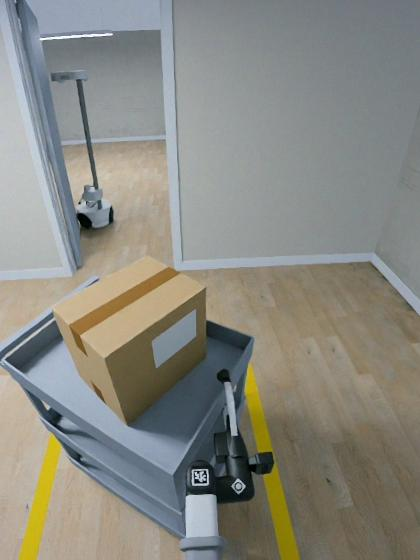

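Call:
move(
  r2={"joints": {"arm_m": 0.22}, "pace": "slow"},
  blocking=false,
  cameras=[],
)

Call:
wait(
  seconds=2,
  cameras=["r2_head_camera"],
)

Scene clock: 1819.20 s.
move: r2 moving
r1.base_odometry: x=-2.125 y=-0.499 heading=-2.396
r1.turned_by_wheels: +0.000
r1.turned_by_imu: +0.000
r1.base_tilt: forward=-1.6 right=+1.3
r1.lidar_m: 4.78 2.82 1.98 1.89 1.41 0.25 0.38 1.33 1.33 2.82 2.90 3.87
r1.base_status: not commanded
r1.joint_positions: lift_m=+0.124 arm_m=+0.000 wrist_yaw_rad=+3.196 wrist_pitch_rad=+0.002 wrist_roll_rad=+0.000 gripper_m=+0.056
r1.joint_status: not commanded
r1.measured_speeds: translate_m=+0.000 strafe_m=+0.000 rotate_rad=+0.000 lift_m=+0.000 arm_m=+0.000 wrist_yaw_rad=+0.000 wrist_pitch_rad=+0.000 wrist_roll_rad=+0.000
r1.motor_effort: lift_m=+19(20) arm_m=+4(4) wheel_0=+0(1) wheel_1=+0(0) wheel_2=+0(0)
r1.servo_current: wrist_yaw_rad=39(59) wrist_pitch_rad=46(46) wrist_roll_rad=39(65) gripper_m=39(46)
r1.contact_limits: strafe_m 0.7
r1.hand_pose: x=-0.1218 y=+0.0716 z=+0.3019 quat_wxyz=(-0.027, -0.001, +0.000, +1.000) (m; r1's base frame)
r1.wrist_depth_mm: - 134 248 466 314 215 - / - 133 134 469 317 218 182 / - 130 151 473 320 220 184 / - 135 200 488 324 220 185 / 137 - - 484 325 221 185 / 1229 1229 197 492 199 221 185 / - 820 759 156 310 203 186
r2.base_odometry: x=-6.672 y=-2.376 heading=+0.207
r2.turned_by_wheels: -0.001
r2.turned_by_imu: +0.000
r2.base_tilt: forward=-0.7 right=+0.1
r2.lidar_m: 0.34 0.40 3.02 2.14 0.64 0.40 0.39 0.40 0.53 1.35 1.89 2.47
r2.base_status: not commanded
r2.joint_positions: lift_m=+0.650 arm_m=+0.162 wrist_yaw_rad=+0.011 wrist_pitch_rad=+0.002 wrist_roll_rad=+1.570 gripper_m=+0.021
r2.joint_status: arm_m moving
r2.measured_speeds: translate_m=+0.000 strafe_m=+0.000 rotate_rad=-0.002 lift_m=+0.000 arm_m=+0.049 wrist_yaw_rad=-0.005 wrist_pitch_rad=+0.000 wrist_roll_rad=+0.000
r2.motor_effort: lift_m=+21(21) arm_m=+12(13) wheel_0=+11(14) wheel_1=+0(1) wheel_2=+5(9)
r2.servo_current: wrist_yaw_rad=65(78) wrist_pitch_rad=46(46) wrist_roll_rad=46(52) gripper_m=130(130)
r2.hand_pose: x=+0.6225 y=-0.0843 z=+0.8272 quat_wxyz=(+0.707, +0.707, +0.005, +0.003) (m; r2's base frame)
r2.wrist_depth_mm: - - - - - 1661 1138 / - - - - - 1708 1160 / - - - - - 1661 1160 / - - - - - 1708 397 / - - - - 237 1756 433 / 338 340 191 - 181 172 466 / 309 297 158 112 157 1863 -
pictures: none
No camera images: "cameras" was empty.

Scene clock: 1820.67 s.
earlier move: r2 done
r1.base_odometry: x=-2.125 y=-0.499 heading=-2.396
r1.turned_by_wheels: +0.000
r1.turned_by_imu: +0.000
r1.base_tilt: forward=-1.6 right=+1.3
r1.lidar_m: 4.81 2.77 1.98 1.88 1.41 0.25 0.40 1.35 1.32 2.82 2.93 3.86
r1.base_status: not commanded
r1.joint_positions: lift_m=+0.124 arm_m=+0.000 wrist_yaw_rad=+3.196 wrist_pitch_rad=+0.002 wrist_roll_rad=+0.000 gripper_m=+0.056
r1.joint_status: not commanded
r1.measured_speeds: translate_m=+0.000 strafe_m=+0.000 rotate_rad=+0.000 lift_m=+0.000 arm_m=+0.000 wrist_yaw_rad=+0.000 wrist_pitch_rad=+0.000 wrist_roll_rad=+0.000
r1.motor_effort: lift_m=+19(20) arm_m=+4(4) wheel_0=+0(1) wheel_1=+0(1) wheel_2=+0(0)
r1.servo_current: wrist_yaw_rad=52(72) wrist_pitch_rad=39(52) wrist_roll_rad=39(65) gripper_m=39(52)
r1.contact_limits: strafe_m 0.7
r1.hand_pose: x=-0.1218 y=+0.0716 z=+0.3019 quat_wxyz=(-0.027, -0.001, +0.000, +1.000) (m; r1's base frame)
r1.wrist_depth_mm: - 134 247 466 314 215 - / - 133 134 473 319 217 182 / - 130 151 477 322 219 184 / - 135 200 484 325 220 185 / 137 - - 488 324 222 185 / 1229 1229 196 492 198 223 186 / - 809 759 156 309 203 186
r2.base_odometry: x=-6.672 y=-2.377 heading=+0.206
r2.turned_by_wheels: -0.001
r2.turned_by_imu: -0.001
r2.base_tilt: forward=-0.7 right=+0.1
r2.lidar_m: 0.38 0.44 3.02 2.14 0.63 0.43 0.39 0.42 0.54 1.37 1.90 2.47
r2.base_status: not commanded
r2.joint_positions: lift_m=+0.650 arm_m=+0.220 wrist_yaw_rad=-0.001 wrist_pitch_rad=+0.002 wrist_roll_rad=+1.570 gripper_m=+0.021
r2.joint_status: all done
r2.measured_speeds: translate_m=+0.000 strafe_m=+0.000 rotate_rad=+0.000 lift_m=+0.000 arm_m=+0.000 wrist_yaw_rad=+0.000 wrist_pitch_rad=+0.000 wrist_roll_rad=+0.000
r2.motor_effort: lift_m=+20(21) arm_m=+10(15) wheel_0=+2(14) wheel_1=-1(1) wheel_2=-2(9)
r2.servo_current: wrist_yaw_rad=46(78) wrist_pitch_rad=39(46) wrist_roll_rad=46(59) gripper_m=117(130)
r2.hand_pose: x=+0.6788 y=-0.0877 z=+0.8273 quat_wxyz=(+0.707, +0.707, +0.001, -0.001) (m; r2's base frame)
r2.wrist_depth_mm: - - - - - 1618 1138 / - - - - - 1661 1182 / - - - - - 1708 1160 / - - - - - 1576 1182 / 1983 - - - 209 1708 415 / 1983 - 186 - 180 175 442 / 307 294 156 112 - 1708 -
wait: 1.47 of 2 s (r2 has come to rest)
pictures: r2_head_camera
Images, in order (width x height): r2_head_camera 420x560.

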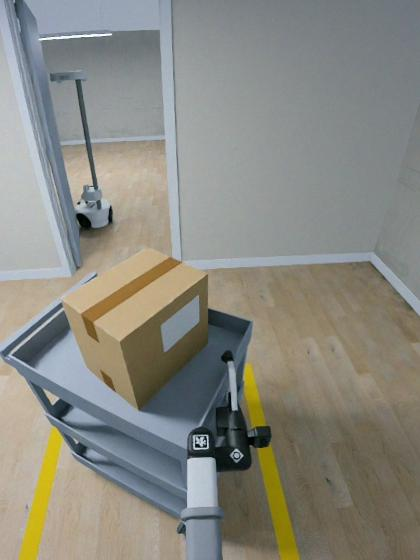

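Call:
move(
  r2={"joints": {"gripper_m": 0.141}},
  blocking=false,
  cameras=[],
)

Call:
wait(
  seconds=3,
  cameras=["r2_wrist_camera"],
)

Scene clock: 1836.50 s.
move: r2 moving
r1.base_odometry: x=-2.125 y=-0.499 heading=-2.396
r1.turned_by_wheels: +0.000
r1.turned_by_imu: +0.000
r1.base_tilt: forward=-1.6 right=+1.3
r1.lidar_m: 4.83 2.79 2.00 1.85 1.42 0.25 0.40 1.34 1.34 2.82 2.92 3.87
r1.base_status: not commanded
r1.joint_positions: lift_m=+0.124 arm_m=+0.000 wrist_yaw_rad=+3.196 wrist_pitch_rad=+0.002 wrist_roll_rad=+0.000 gripper_m=+0.056
r1.joint_status: not commanded
r1.measured_speeds: translate_m=+0.000 strafe_m=+0.000 rotate_rad=+0.000 lift_m=+0.000 arm_m=+0.000 wrist_yaw_rad=+0.000 wrist_pitch_rad=+0.000 wrist_roll_rad=+0.000
r1.motor_effort: lift_m=+19(20) arm_m=+4(4) wheel_0=+0(1) wheel_1=+0(0) wheel_2=+0(0)
r1.servo_current: wrist_yaw_rad=52(65) wrist_pitch_rad=46(52) wrist_roll_rad=33(59) gripper_m=39(46)
r1.contact_limits: strafe_m 0.7
r1.hand_pose: x=-0.1218 y=+0.0716 z=+0.3019 quat_wxyz=(-0.027, -0.001, +0.000, +1.000) (m; r1's base frame)
r1.wrist_depth_mm: - 134 247 466 314 215 - / - 133 134 473 319 218 183 / - 130 151 477 320 220 184 / - 135 200 484 324 220 185 / 137 - - 488 325 222 185 / 1229 1229 196 492 199 222 185 / - 820 759 156 309 203 186
r2.base_odometry: x=-6.672 y=-2.377 heading=+0.206
r2.turned_by_wheels: +0.000
r2.turned_by_imu: +0.000
r2.base_tilt: forward=-0.7 right=+0.1
r2.lidar_m: 0.38 0.48 3.01 2.14 0.62 0.43 0.37 0.41 0.55 1.38 1.90 2.49
r2.base_status: not commanded
r2.joint_positions: lift_m=+0.650 arm_m=+0.220 wrist_yaw_rad=-0.001 wrist_pitch_rad=+0.002 wrist_roll_rad=+1.570 gripper_m=+0.040
r2.joint_status: gripper_m moving
r2.measured_speeds: translate_m=+0.000 strafe_m=+0.000 rotate_rad=+0.000 lift_m=+0.000 arm_m=+0.000 wrist_yaw_rad=-0.002 wrist_pitch_rad=+0.000 wrist_roll_rad=+0.000
r2.motor_effort: lift_m=+20(20) arm_m=+10(10) wheel_0=+2(2) wheel_1=-1(1) wheel_2=-2(3)
r2.servo_current: wrist_yaw_rad=33(52) wrist_pitch_rad=46(46) wrist_roll_rad=52(52) gripper_m=98(111)
r2.hand_pose: x=+0.6788 y=-0.0877 z=+0.8273 quat_wxyz=(+0.707, +0.707, +0.000, -0.001) (m; r2's base frame)
r2.wrist_depth_mm: - - - - - 1708 1118 / - - - - - 1708 1138 / - - - - - 1708 1160 / - - - - - 1618 1205 / - - - - 211 1618 421 / 1921 - 187 - 179 469 449 / 307 303 157 112 156 1618 488
pictures: none
No camera images: "cameras" was empty.

Scene clock: 1838.13 s.
earlier move: r2 done
r1.base_odometry: x=-2.125 y=-0.499 heading=-2.396
r1.turned_by_wheels: +0.000
r1.turned_by_imu: +0.000
r1.base_tilt: forward=-1.6 right=+1.2
r1.lidar_m: 4.81 2.80 1.98 1.88 1.43 0.25 0.37 1.35 1.33 2.80 2.91 3.89
r1.base_status: not commanded
r1.joint_positions: lift_m=+0.124 arm_m=+0.000 wrist_yaw_rad=+3.196 wrist_pitch_rad=+0.002 wrist_roll_rad=+0.000 gripper_m=+0.056
r1.joint_status: not commanded
r1.measured_speeds: translate_m=+0.000 strafe_m=+0.000 rotate_rad=+0.000 lift_m=+0.000 arm_m=+0.000 wrist_yaw_rad=+0.000 wrist_pitch_rad=+0.000 wrist_roll_rad=+0.000
r1.motor_effort: lift_m=+19(20) arm_m=+4(4) wheel_0=+0(1) wheel_1=+0(0) wheel_2=+0(0)
r1.servo_current: wrist_yaw_rad=65(72) wrist_pitch_rad=46(52) wrist_roll_rad=46(59) gripper_m=39(46)
r1.contact_limits: strafe_m 0.7
r1.hand_pose: x=-0.1218 y=+0.0716 z=+0.3019 quat_wxyz=(-0.027, -0.001, +0.000, +1.000) (m; r1's base frame)
r1.wrist_depth_mm: - 134 247 466 314 215 - / - 133 134 473 317 217 182 / - 130 151 477 320 220 185 / - 135 200 484 325 220 185 / 137 - - 488 325 222 185 / 1229 1205 197 488 199 222 185 / - 809 759 156 309 203 186
r2.base_odometry: x=-6.672 y=-2.377 heading=+0.205
r2.turned_by_wheels: +0.000
r2.turned_by_imu: +0.000
r2.base_tilt: forward=-0.7 right=+0.1
r2.lidar_m: 0.40 0.47 3.01 2.14 0.62 0.41 0.39 0.41 0.54 1.37 1.90 2.48
r2.base_status: not commanded
r2.joint_positions: lift_m=+0.650 arm_m=+0.220 wrist_yaw_rad=-0.007 wrist_pitch_rad=+0.002 wrist_roll_rad=+1.570 gripper_m=+0.141
r2.joint_status: all done
r2.measured_speeds: translate_m=+0.000 strafe_m=+0.000 rotate_rad=+0.000 lift_m=+0.000 arm_m=+0.000 wrist_yaw_rad=+0.000 wrist_pitch_rad=+0.000 wrist_roll_rad=+0.000
r2.motor_effort: lift_m=+20(20) arm_m=+9(11) wheel_0=-1(2) wheel_1=-1(1) wheel_2=-3(3)
r2.servo_current: wrist_yaw_rad=59(65) wrist_pitch_rad=39(46) wrist_roll_rad=39(65) gripper_m=52(130)
r2.hand_pose: x=+0.6784 y=-0.0893 z=+0.8273 quat_wxyz=(+0.707, +0.707, -0.001, -0.003) (m; r2's base frame)
r2.wrist_depth_mm: - - - - - 1661 1138 / - - - - - 1708 1138 / - - - - - 1576 1182 / - - - - - 1618 402 / - 1983 - - 228 1499 427 / 1983 336 195 - 195 473 452 / 315 309 296 112 - 1756 496
wait: 1.63 of 3 s (r2 has come to rest)
pictures: r2_wrist_camera
Images, in order (width x height): r2_wrist_camera 616x392.

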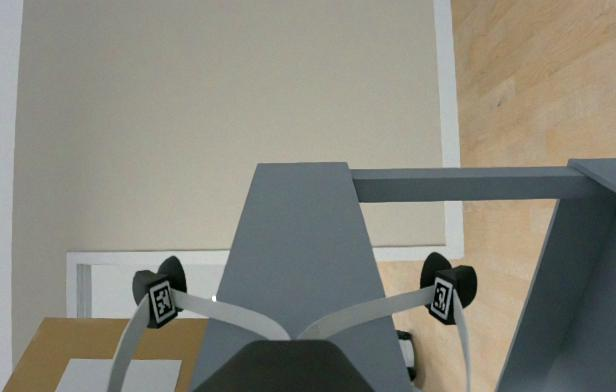

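Call:
move(
  r2={"joints": {"arm_m": 0.02}, "pace": "slow", "contact_limits": {"arm_m": 0.2}},
  blocking=false,
  cameras=[],
)

Call:
wait(
  seconds=4,
  cameras=["r2_head_camera"],
)

Scene clock: 1847.43 s.
move: r2 moving
r1.base_odometry: x=-2.125 y=-0.499 heading=-2.396
r1.turned_by_wheels: +0.000
r1.turned_by_imu: +0.000
r1.base_tilt: forward=-1.6 right=+1.3
r1.lidar_m: 4.82 2.81 2.00 1.88 1.41 0.25 0.40 1.35 1.30 2.82 2.90 3.85
r1.base_status: not commanded
r1.joint_positions: lift_m=+0.124 arm_m=+0.000 wrist_yaw_rad=+3.196 wrist_pitch_rad=+0.002 wrist_roll_rad=+0.000 gripper_m=+0.056
r1.joint_status: not commanded
r1.measured_speeds: translate_m=+0.000 strafe_m=+0.000 rotate_rad=+0.000 lift_m=+0.000 arm_m=+0.000 wrist_yaw_rad=+0.000 wrist_pitch_rad=+0.000 wrist_roll_rad=+0.000
r1.motor_effort: lift_m=+20(20) arm_m=+4(4) wheel_0=+0(1) wheel_1=+0(0) wheel_2=+0(0)
r1.servo_current: wrist_yaw_rad=59(59) wrist_pitch_rad=46(46) wrist_roll_rad=26(46) gripper_m=39(46)
r1.contact_limits: strafe_m 0.7
r1.hand_pose: x=-0.1218 y=+0.0716 z=+0.3019 quat_wxyz=(-0.027, -0.001, +0.000, +1.000) (m; r1's base frame)
r1.wrist_depth_mm: - 134 248 466 314 215 - / - 133 134 473 319 217 183 / - 130 151 480 320 219 184 / - 135 200 484 322 220 185 / 137 - - 492 325 222 185 / 1229 1229 197 492 199 221 185 / - 809 759 156 309 203 186
r2.base_odometry: x=-6.672 y=-2.377 heading=+0.205
r2.turned_by_wheels: +0.000
r2.turned_by_imu: +0.001
r2.base_tilt: forward=-0.7 right=+0.0
r2.lidar_m: 0.39 0.46 3.03 2.12 0.63 0.43 0.40 0.41 0.57 1.35 1.87 2.47
r2.base_status: not commanded
r2.joint_positions: lift_m=+0.650 arm_m=+0.208 wrist_yaw_rad=-0.007 wrist_pitch_rad=+0.002 wrist_roll_rad=+1.570 gripper_m=+0.141
r2.joint_status: arm_m moving
r2.measured_speeds: translate_m=+0.000 strafe_m=+0.000 rotate_rad=+0.000 lift_m=+0.000 arm_m=-0.049 wrist_yaw_rad=+0.000 wrist_pitch_rad=+0.000 wrist_roll_rad=+0.000
r2.motor_effort: lift_m=+20(20) arm_m=-9(12) wheel_0=-1(1) wheel_1=-1(1) wheel_2=-3(3)
r2.servo_current: wrist_yaw_rad=59(59) wrist_pitch_rad=39(46) wrist_roll_rad=39(52) gripper_m=52(59)
r2.contact_limits: arm_m 0.2
r2.hand_pose: x=+0.6662 y=-0.0893 z=+0.8273 quat_wxyz=(+0.707, +0.707, -0.001, -0.003) (m; r2's base frame)
r2.wrist_depth_mm: - - - - - 1661 1138 / - - - - - 1708 1160 / - - - - - 1708 1160 / - - - - - 1618 415 / 1983 - - - 231 1499 439 / 1983 211 194 156 195 466 466 / 320 314 300 112 - 1756 517
pictures: none
No camera images: "cameras" was empty.

Scene clock: 1850.23 s.
earlier move: r2 done
r1.base_odometry: x=-2.125 y=-0.499 heading=-2.396
r1.turned_by_wheels: +0.000
r1.turned_by_imu: +0.000
r1.base_tilt: forward=-1.6 right=+1.3
r1.lidar_m: 4.81 2.78 2.01 1.87 1.44 0.25 0.38 1.32 1.36 2.82 2.94 3.85
r1.base_status: not commanded
r1.joint_positions: lift_m=+0.124 arm_m=+0.000 wrist_yaw_rad=+3.196 wrist_pitch_rad=+0.002 wrist_roll_rad=+0.000 gripper_m=+0.056
r1.joint_status: not commanded
r1.measured_speeds: translate_m=+0.000 strafe_m=+0.000 rotate_rad=+0.000 lift_m=+0.000 arm_m=+0.000 wrist_yaw_rad=+0.000 wrist_pitch_rad=+0.000 wrist_roll_rad=+0.000
r1.motor_effort: lift_m=+19(20) arm_m=+4(4) wheel_0=+0(1) wheel_1=+0(0) wheel_2=+0(0)
r1.servo_current: wrist_yaw_rad=59(72) wrist_pitch_rad=39(52) wrist_roll_rad=46(65) gripper_m=39(52)
r1.contact_limits: strafe_m 0.7
r1.hand_pose: x=-0.1218 y=+0.0716 z=+0.3019 quat_wxyz=(-0.027, -0.001, +0.000, +1.000) (m; r1's base frame)
r1.wrist_depth_mm: - 134 247 466 314 215 - / - 133 134 473 317 217 182 / - 130 151 473 322 219 184 / - 135 200 484 324 220 185 / 137 - - 492 324 222 185 / 1229 1255 197 492 199 223 185 / - 809 759 156 309 203 186
r2.base_odometry: x=-6.672 y=-2.377 heading=+0.205
r2.turned_by_wheels: +0.000
r2.turned_by_imu: +0.000
r2.base_tilt: forward=-0.6 right=+0.1
r2.lidar_m: 0.38 0.47 3.02 2.12 0.63 0.43 0.39 0.41 0.56 1.38 1.89 2.48
r2.base_status: not commanded
r2.joint_positions: lift_m=+0.650 arm_m=+0.020 wrist_yaw_rad=-0.003 wrist_pitch_rad=+0.002 wrist_roll_rad=+1.570 gripper_m=+0.141
r2.joint_status: all done
r2.measured_speeds: translate_m=+0.000 strafe_m=+0.000 rotate_rad=+0.000 lift_m=+0.000 arm_m=+0.000 wrist_yaw_rad=+0.000 wrist_pitch_rad=+0.000 wrist_roll_rad=+0.000
r2.motor_effort: lift_m=+20(20) arm_m=-8(12) wheel_0=-1(2) wheel_1=-1(1) wheel_2=-2(3)
r2.servo_current: wrist_yaw_rad=46(59) wrist_pitch_rad=39(52) wrist_roll_rad=46(59) gripper_m=52(65)
r2.contact_limits: arm_m 0.2
r2.hand_pose: x=+0.4793 y=-0.0882 z=+0.8273 quat_wxyz=(+0.707, +0.707, +0.000, -0.002) (m; r2's base frame)
r2.wrist_depth_mm: - - - - - 1661 1138 / - - - - - 1708 1138 / - - - - - 1708 1160 / - - - - - 609 - / - - - 366 - 634 - / - 477 462 161 - 190 - / - 427 436 112 - 768 -
wait: 2.80 of 4 s (r2 has come to rest)
pictures: r2_head_camera
Images, in order (width x height): r2_head_camera 420x560.

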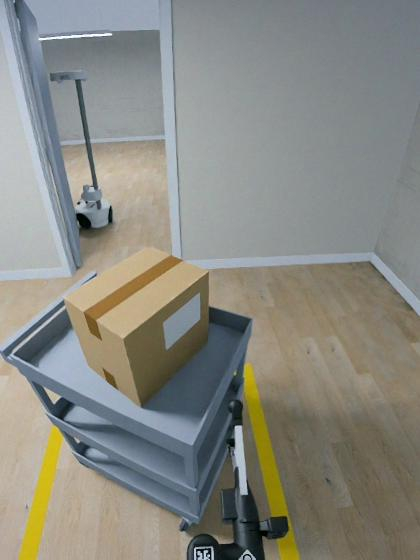

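Call:
move(
  r1={"base": {"translate_m": -0.10, "strafe_m": -0.52}, "pace": "slow", "contact_limits": {"strafe_m": 0.8}},
  blocking=false,
  cameras=[],
)

Call:
wait(
  seconds=8,
  cameras=["r2_head_camera"],
)

Scene clock: 1912.03 s.
move: r1 moving
r1.base_odometry: x=-2.132 y=-0.488 heading=-2.396
r1.turned_by_wheels: +0.000
r1.turned_by_imu: +0.000
r1.base_tilt: forward=-1.6 right=+1.2
r1.lidar_m: 4.80 2.85 2.02 1.89 1.47 0.25 0.38 1.33 1.33 2.81 2.89 3.84
r1.base_status: translate_m moving; strafe_m moving
r1.joint_positions: lift_m=+0.124 arm_m=+0.000 wrist_yaw_rad=+3.196 wrist_pitch_rad=+0.002 wrist_roll_rad=+0.000 gripper_m=+0.056
r1.joint_status: not commanded
r1.measured_speeds: translate_m=-0.010 strafe_m=-0.052 rotate_rad=+0.000 lift_m=+0.000 arm_m=+0.000 wrist_yaw_rad=+0.000 wrist_pitch_rad=+0.000 wrist_roll_rad=+0.000
r1.motor_effort: lift_m=+19(20) arm_m=+4(4) wheel_0=+3(5) wheel_1=-6(6) wheel_2=+2(4)
r1.servo_current: wrist_yaw_rad=52(59) wrist_pitch_rad=39(46) wrist_roll_rad=39(52) gripper_m=46(46)
r1.contact_limits: strafe_m 0.8
r1.hand_pose: x=-0.1218 y=+0.0716 z=+0.3019 quat_wxyz=(-0.027, -0.001, +0.000, +1.000) (m; r1's base frame)
r1.wrist_depth_mm: - 134 248 521 317 216 - / - 133 134 484 320 218 179 / - 130 151 484 324 220 179 / - 135 200 496 327 220 178 / 137 - - 496 329 222 179 / 1229 1255 197 459 199 222 179 / - 820 768 156 312 203 180
r2.base_odometry: x=-6.672 y=-2.377 heading=+0.205
r2.turned_by_wheels: +0.000
r2.turned_by_imu: +0.000
r2.base_tilt: forward=-0.7 right=+0.1
r2.lidar_m: 0.37 0.46 3.04 2.14 0.62 0.43 0.37 0.41 0.57 1.39 1.90 2.46
r2.base_status: not commanded
r2.joint_positions: lift_m=+0.650 arm_m=+0.020 wrist_yaw_rad=-0.003 wrist_pitch_rad=+0.002 wrist_roll_rad=+1.570 gripper_m=+0.141
r2.joint_status: not commanded
r2.measured_speeds: translate_m=+0.000 strafe_m=+0.000 rotate_rad=+0.000 lift_m=+0.000 arm_m=+0.000 wrist_yaw_rad=+0.000 wrist_pitch_rad=+0.000 wrist_roll_rad=+0.000
r2.motor_effort: lift_m=+20(20) arm_m=-7(8) wheel_0=-1(2) wheel_1=-1(1) wheel_2=-3(3)
r2.servo_current: wrist_yaw_rad=46(52) wrist_pitch_rad=52(52) wrist_roll_rad=52(52) gripper_m=46(52)
r2.contact_limits: arm_m 0.2
r2.hand_pose: x=+0.4793 y=-0.0882 z=+0.8273 quat_wxyz=(+0.707, +0.707, +0.000, -0.002) (m; r2's base frame)
r2.wrist_depth_mm: - - - - - 1661 1160 / - - - - - 1756 1182 / - - - - - 1708 1182 / - - - - - 621 - / - - - 368 - 640 - / - 477 466 160 - 190 - / - 427 439 112 - 788 -
pictures: none
No camera images: "cameras" was empty.

Scene clock: 1918.07 s.
earlier move: r1 done
r1.base_odometry: x=-2.404 y=-0.049 heading=-2.396
r1.turned_by_wheels: +0.000
r1.turned_by_imu: -0.003
r1.base_tilt: forward=-1.6 right=+1.3
r1.lidar_m: 4.91 3.53 2.54 2.41 0.25 0.38 2.28 0.92 1.18 2.30 2.38 3.18
r1.base_status: done
r1.joint_positions: lift_m=+0.124 arm_m=+0.000 wrist_yaw_rad=+3.196 wrist_pitch_rad=+0.002 wrist_roll_rad=+0.000 gripper_m=+0.056
r1.joint_status: not commanded
r1.measured_speeds: translate_m=+0.000 strafe_m=+0.000 rotate_rad=+0.000 lift_m=+0.000 arm_m=+0.000 wrist_yaw_rad=+0.000 wrist_pitch_rad=+0.000 wrist_roll_rad=+0.000
r1.motor_effort: lift_m=+19(20) arm_m=+4(4) wheel_0=+2(7) wheel_1=+3(6) wheel_2=+3(5)
r1.servo_current: wrist_yaw_rad=46(78) wrist_pitch_rad=46(52) wrist_roll_rad=52(72) gripper_m=46(52)
r1.contact_limits: strafe_m 0.8
r1.hand_pose: x=-0.1218 y=+0.0716 z=+0.3019 quat_wxyz=(-0.027, -0.001, +0.000, +1.000) (m; r1's base frame)
r1.wrist_depth_mm: - 134 248 - - 530 262 / - 133 134 - - 459 266 / - 130 151 - - 469 246 / - 135 200 - - 732 273 / 137 1025 - - - 480 249 / - 1025 197 1205 195 484 276 / - 809 759 798 788 410 276
r2.base_odometry: x=-6.672 y=-2.377 heading=+0.205
r2.turned_by_wheels: +0.000
r2.turned_by_imu: +0.001
r2.base_tilt: forward=-0.7 right=+0.1
r2.lidar_m: 0.40 0.46 3.02 2.13 0.62 0.43 0.40 0.40 0.55 1.40 1.87 2.49
r2.base_status: not commanded
r2.joint_positions: lift_m=+0.650 arm_m=+0.020 wrist_yaw_rad=-0.003 wrist_pitch_rad=+0.002 wrist_roll_rad=+1.570 gripper_m=+0.141
r2.joint_status: not commanded
r2.measured_speeds: translate_m=+0.000 strafe_m=+0.000 rotate_rad=+0.000 lift_m=+0.000 arm_m=+0.000 wrist_yaw_rad=+0.000 wrist_pitch_rad=+0.000 wrist_roll_rad=+0.000
r2.motor_effort: lift_m=+20(20) arm_m=-7(8) wheel_0=-1(2) wheel_1=-1(1) wheel_2=-2(3)
r2.servo_current: wrist_yaw_rad=52(65) wrist_pitch_rad=39(52) wrist_roll_rad=39(59) gripper_m=52(59)
r2.contact_limits: arm_m 0.2
r2.hand_pose: x=+0.4793 y=-0.0882 z=+0.8273 quat_wxyz=(+0.707, +0.707, +0.000, -0.002) (m; r2's base frame)
r2.wrist_depth_mm: - - - - - 1708 1160 / - - - - - 1618 1160 / - - - - - 1756 1160 / - - - - - 609 - / - - - 368 - 627 - / - 473 466 160 - 190 - / - 427 436 112 - 778 -
wait: 6.03 of 8 s (r1 has come to rest)
pictures: r2_head_camera
Images, in order (width x height): r2_head_camera 420x560.

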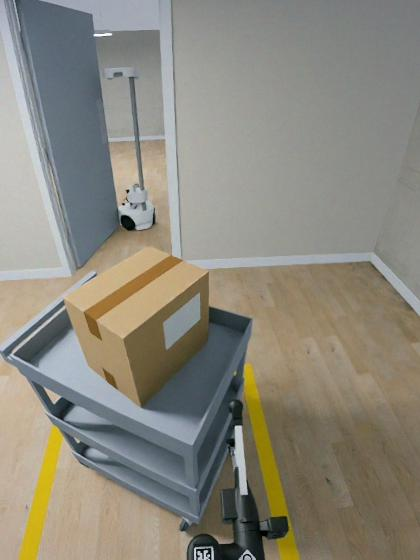

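Call:
move(
  r1={"base": {"translate_m": -0.288, "strafe_m": -0.376}, "pace": "slow", "contact_limits": {"strafe_m": 0.8}},
  blocking=false,
  cameras=[],
)

Call:
wait(
  seconds=8,
  cameras=["r2_head_camera"],
)

Scene clock: 1924.93 s.
move: r1 moving
r1.base_odometry: x=-2.405 y=-0.036 heading=-2.396
r1.turned_by_wheels: +0.000
r1.turned_by_imu: +0.000
r1.base_tilt: forward=-1.6 right=+1.2
r1.lidar_m: 4.92 3.60 2.56 2.41 0.25 0.38 2.25 0.90 1.16 2.30 2.37 3.19
r1.base_status: translate_m moving; strafe_m moving
r1.joint_positions: lift_m=+0.124 arm_m=+0.000 wrist_yaw_rad=+3.196 wrist_pitch_rad=+0.002 wrist_roll_rad=+0.000 gripper_m=+0.056
r1.joint_status: not commanded
r1.measured_speeds: translate_m=-0.029 strafe_m=-0.039 rotate_rad=+0.000 lift_m=+0.000 arm_m=+0.000 wrist_yaw_rad=+0.000 wrist_pitch_rad=+0.000 wrist_roll_rad=+0.000
r1.motor_effort: lift_m=+19(20) arm_m=+3(4) wheel_0=-1(3) wheel_1=-1(5) wheel_2=+4(6)
r1.servo_current: wrist_yaw_rad=46(52) wrist_pitch_rad=39(46) wrist_roll_rad=52(59) gripper_m=39(46)
r1.contact_limits: strafe_m 0.8
r1.hand_pose: x=-0.1218 y=+0.0716 z=+0.3019 quat_wxyz=(-0.027, -0.001, +0.000, +1.000) (m; r1's base frame)
r1.wrist_depth_mm: - 134 248 - - 715 267 / - 133 134 - - 750 271 / - 131 151 - - 768 278 / - 135 200 - - 798 255 / 137 1025 - - - 508 283 / - 1008 197 1205 195 512 285 / - 809 759 798 788 424 285
r2.base_odometry: x=-6.672 y=-2.377 heading=+0.205
r2.turned_by_wheels: +0.000
r2.turned_by_imu: +0.000
r2.base_tilt: forward=-0.7 right=+0.0
r2.lidar_m: 0.38 0.46 3.04 2.17 0.62 0.43 0.38 0.42 0.54 1.39 1.89 2.47
r2.base_status: not commanded
r2.joint_positions: lift_m=+0.650 arm_m=+0.020 wrist_yaw_rad=-0.003 wrist_pitch_rad=+0.002 wrist_roll_rad=+1.570 gripper_m=+0.141
r2.joint_status: not commanded
r2.measured_speeds: translate_m=+0.000 strafe_m=+0.000 rotate_rad=+0.000 lift_m=+0.000 arm_m=+0.000 wrist_yaw_rad=+0.000 wrist_pitch_rad=+0.000 wrist_roll_rad=+0.000
r2.motor_effort: lift_m=+20(20) arm_m=-8(8) wheel_0=-1(2) wheel_1=-1(1) wheel_2=-3(3)
r2.servo_current: wrist_yaw_rad=59(59) wrist_pitch_rad=39(46) wrist_roll_rad=46(52) gripper_m=52(59)
r2.contact_limits: arm_m 0.2
r2.hand_pose: x=+0.4793 y=-0.0882 z=+0.8273 quat_wxyz=(+0.707, +0.707, +0.000, -0.002) (m; r2's base frame)
r2.wrist_depth_mm: - - - - - 1661 1160 / - - - - - 1708 1160 / - - - - - 1756 1182 / - - - - - 621 - / - - - 368 - 640 - / - 473 466 161 - 190 - / - 430 439 112 - 778 -
pictures: none
No camera images: "cameras" was empty.

Scene clock: 1930.43 s.
earlier move: r1 done
r1.base_odometry: x=-2.448 y=+0.423 heading=-2.395
r1.turned_by_wheels: +0.001
r1.turned_by_imu: -0.003
r1.base_tilt: forward=-1.6 right=+1.3
r1.lidar_m: 5.22 4.11 0.25 0.25 0.32 3.68 0.53 0.56 0.74 1.90 2.02 2.66
r1.base_status: done
r1.joint_positions: lift_m=+0.124 arm_m=+0.000 wrist_yaw_rad=+3.196 wrist_pitch_rad=+0.002 wrist_roll_rad=+0.000 gripper_m=+0.056
r1.joint_status: not commanded
r1.measured_speeds: translate_m=+0.000 strafe_m=+0.000 rotate_rad=+0.000 lift_m=+0.000 arm_m=+0.000 wrist_yaw_rad=+0.000 wrist_pitch_rad=+0.000 wrist_roll_rad=+0.000
r1.motor_effort: lift_m=+19(20) arm_m=+4(4) wheel_0=+1(5) wheel_1=+6(6) wheel_2=+1(6)
r1.servo_current: wrist_yaw_rad=46(78) wrist_pitch_rad=39(52) wrist_roll_rad=33(72) gripper_m=39(46)
r1.contact_limits: strafe_m 0.8
r1.hand_pose: x=-0.1218 y=+0.0716 z=+0.3019 quat_wxyz=(-0.027, -0.001, +0.000, +1.000) (m; r1's base frame)
r1.wrist_depth_mm: - 134 247 - - - - / - 134 134 - - - - / - 130 151 - - - - / - 135 200 - - - - / 137 - 676 - - - - / - - 190 1205 195 1138 1118 / - - 185 798 788 - 798
r2.base_odometry: x=-6.672 y=-2.377 heading=+0.205
r2.turned_by_wheels: +0.000
r2.turned_by_imu: +0.001
r2.base_tilt: forward=-0.7 right=+0.1
r2.lidar_m: 0.39 0.47 3.03 2.14 0.62 0.45 0.38 0.40 0.57 1.37 1.91 2.50
r2.base_status: not commanded
r2.joint_positions: lift_m=+0.650 arm_m=+0.020 wrist_yaw_rad=-0.003 wrist_pitch_rad=+0.002 wrist_roll_rad=+1.570 gripper_m=+0.141
r2.joint_status: not commanded
r2.measured_speeds: translate_m=+0.000 strafe_m=+0.000 rotate_rad=+0.000 lift_m=+0.000 arm_m=+0.000 wrist_yaw_rad=+0.000 wrist_pitch_rad=+0.000 wrist_roll_rad=+0.000
r2.motor_effort: lift_m=+20(20) arm_m=-7(8) wheel_0=-1(2) wheel_1=-1(1) wheel_2=-3(3)
r2.servo_current: wrist_yaw_rad=46(65) wrist_pitch_rad=39(46) wrist_roll_rad=46(59) gripper_m=52(59)
r2.contact_limits: arm_m 0.2
r2.hand_pose: x=+0.4793 y=-0.0882 z=+0.8273 quat_wxyz=(+0.707, +0.707, +0.000, -0.002) (m; r2's base frame)
r2.wrist_depth_mm: - - - - - 1661 1138 / - - - - - 1756 1160 / - - - - - 1756 1160 / - - - - - 615 - / - - - 368 - 634 - / - 477 462 161 - 190 - / - 430 439 112 - 778 -
wait: 5.50 of 8 s (r1 has come to rest)
pictures: r2_head_camera
Images, in order (width x height): r2_head_camera 420x560.

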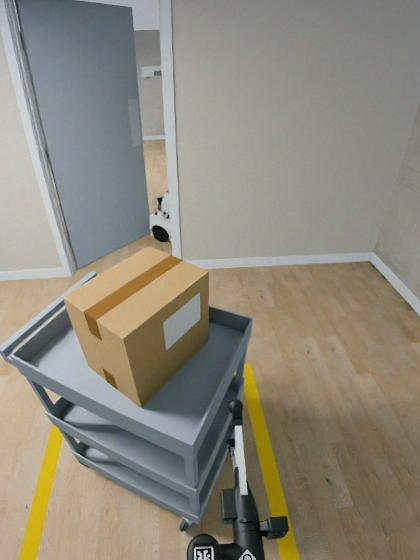

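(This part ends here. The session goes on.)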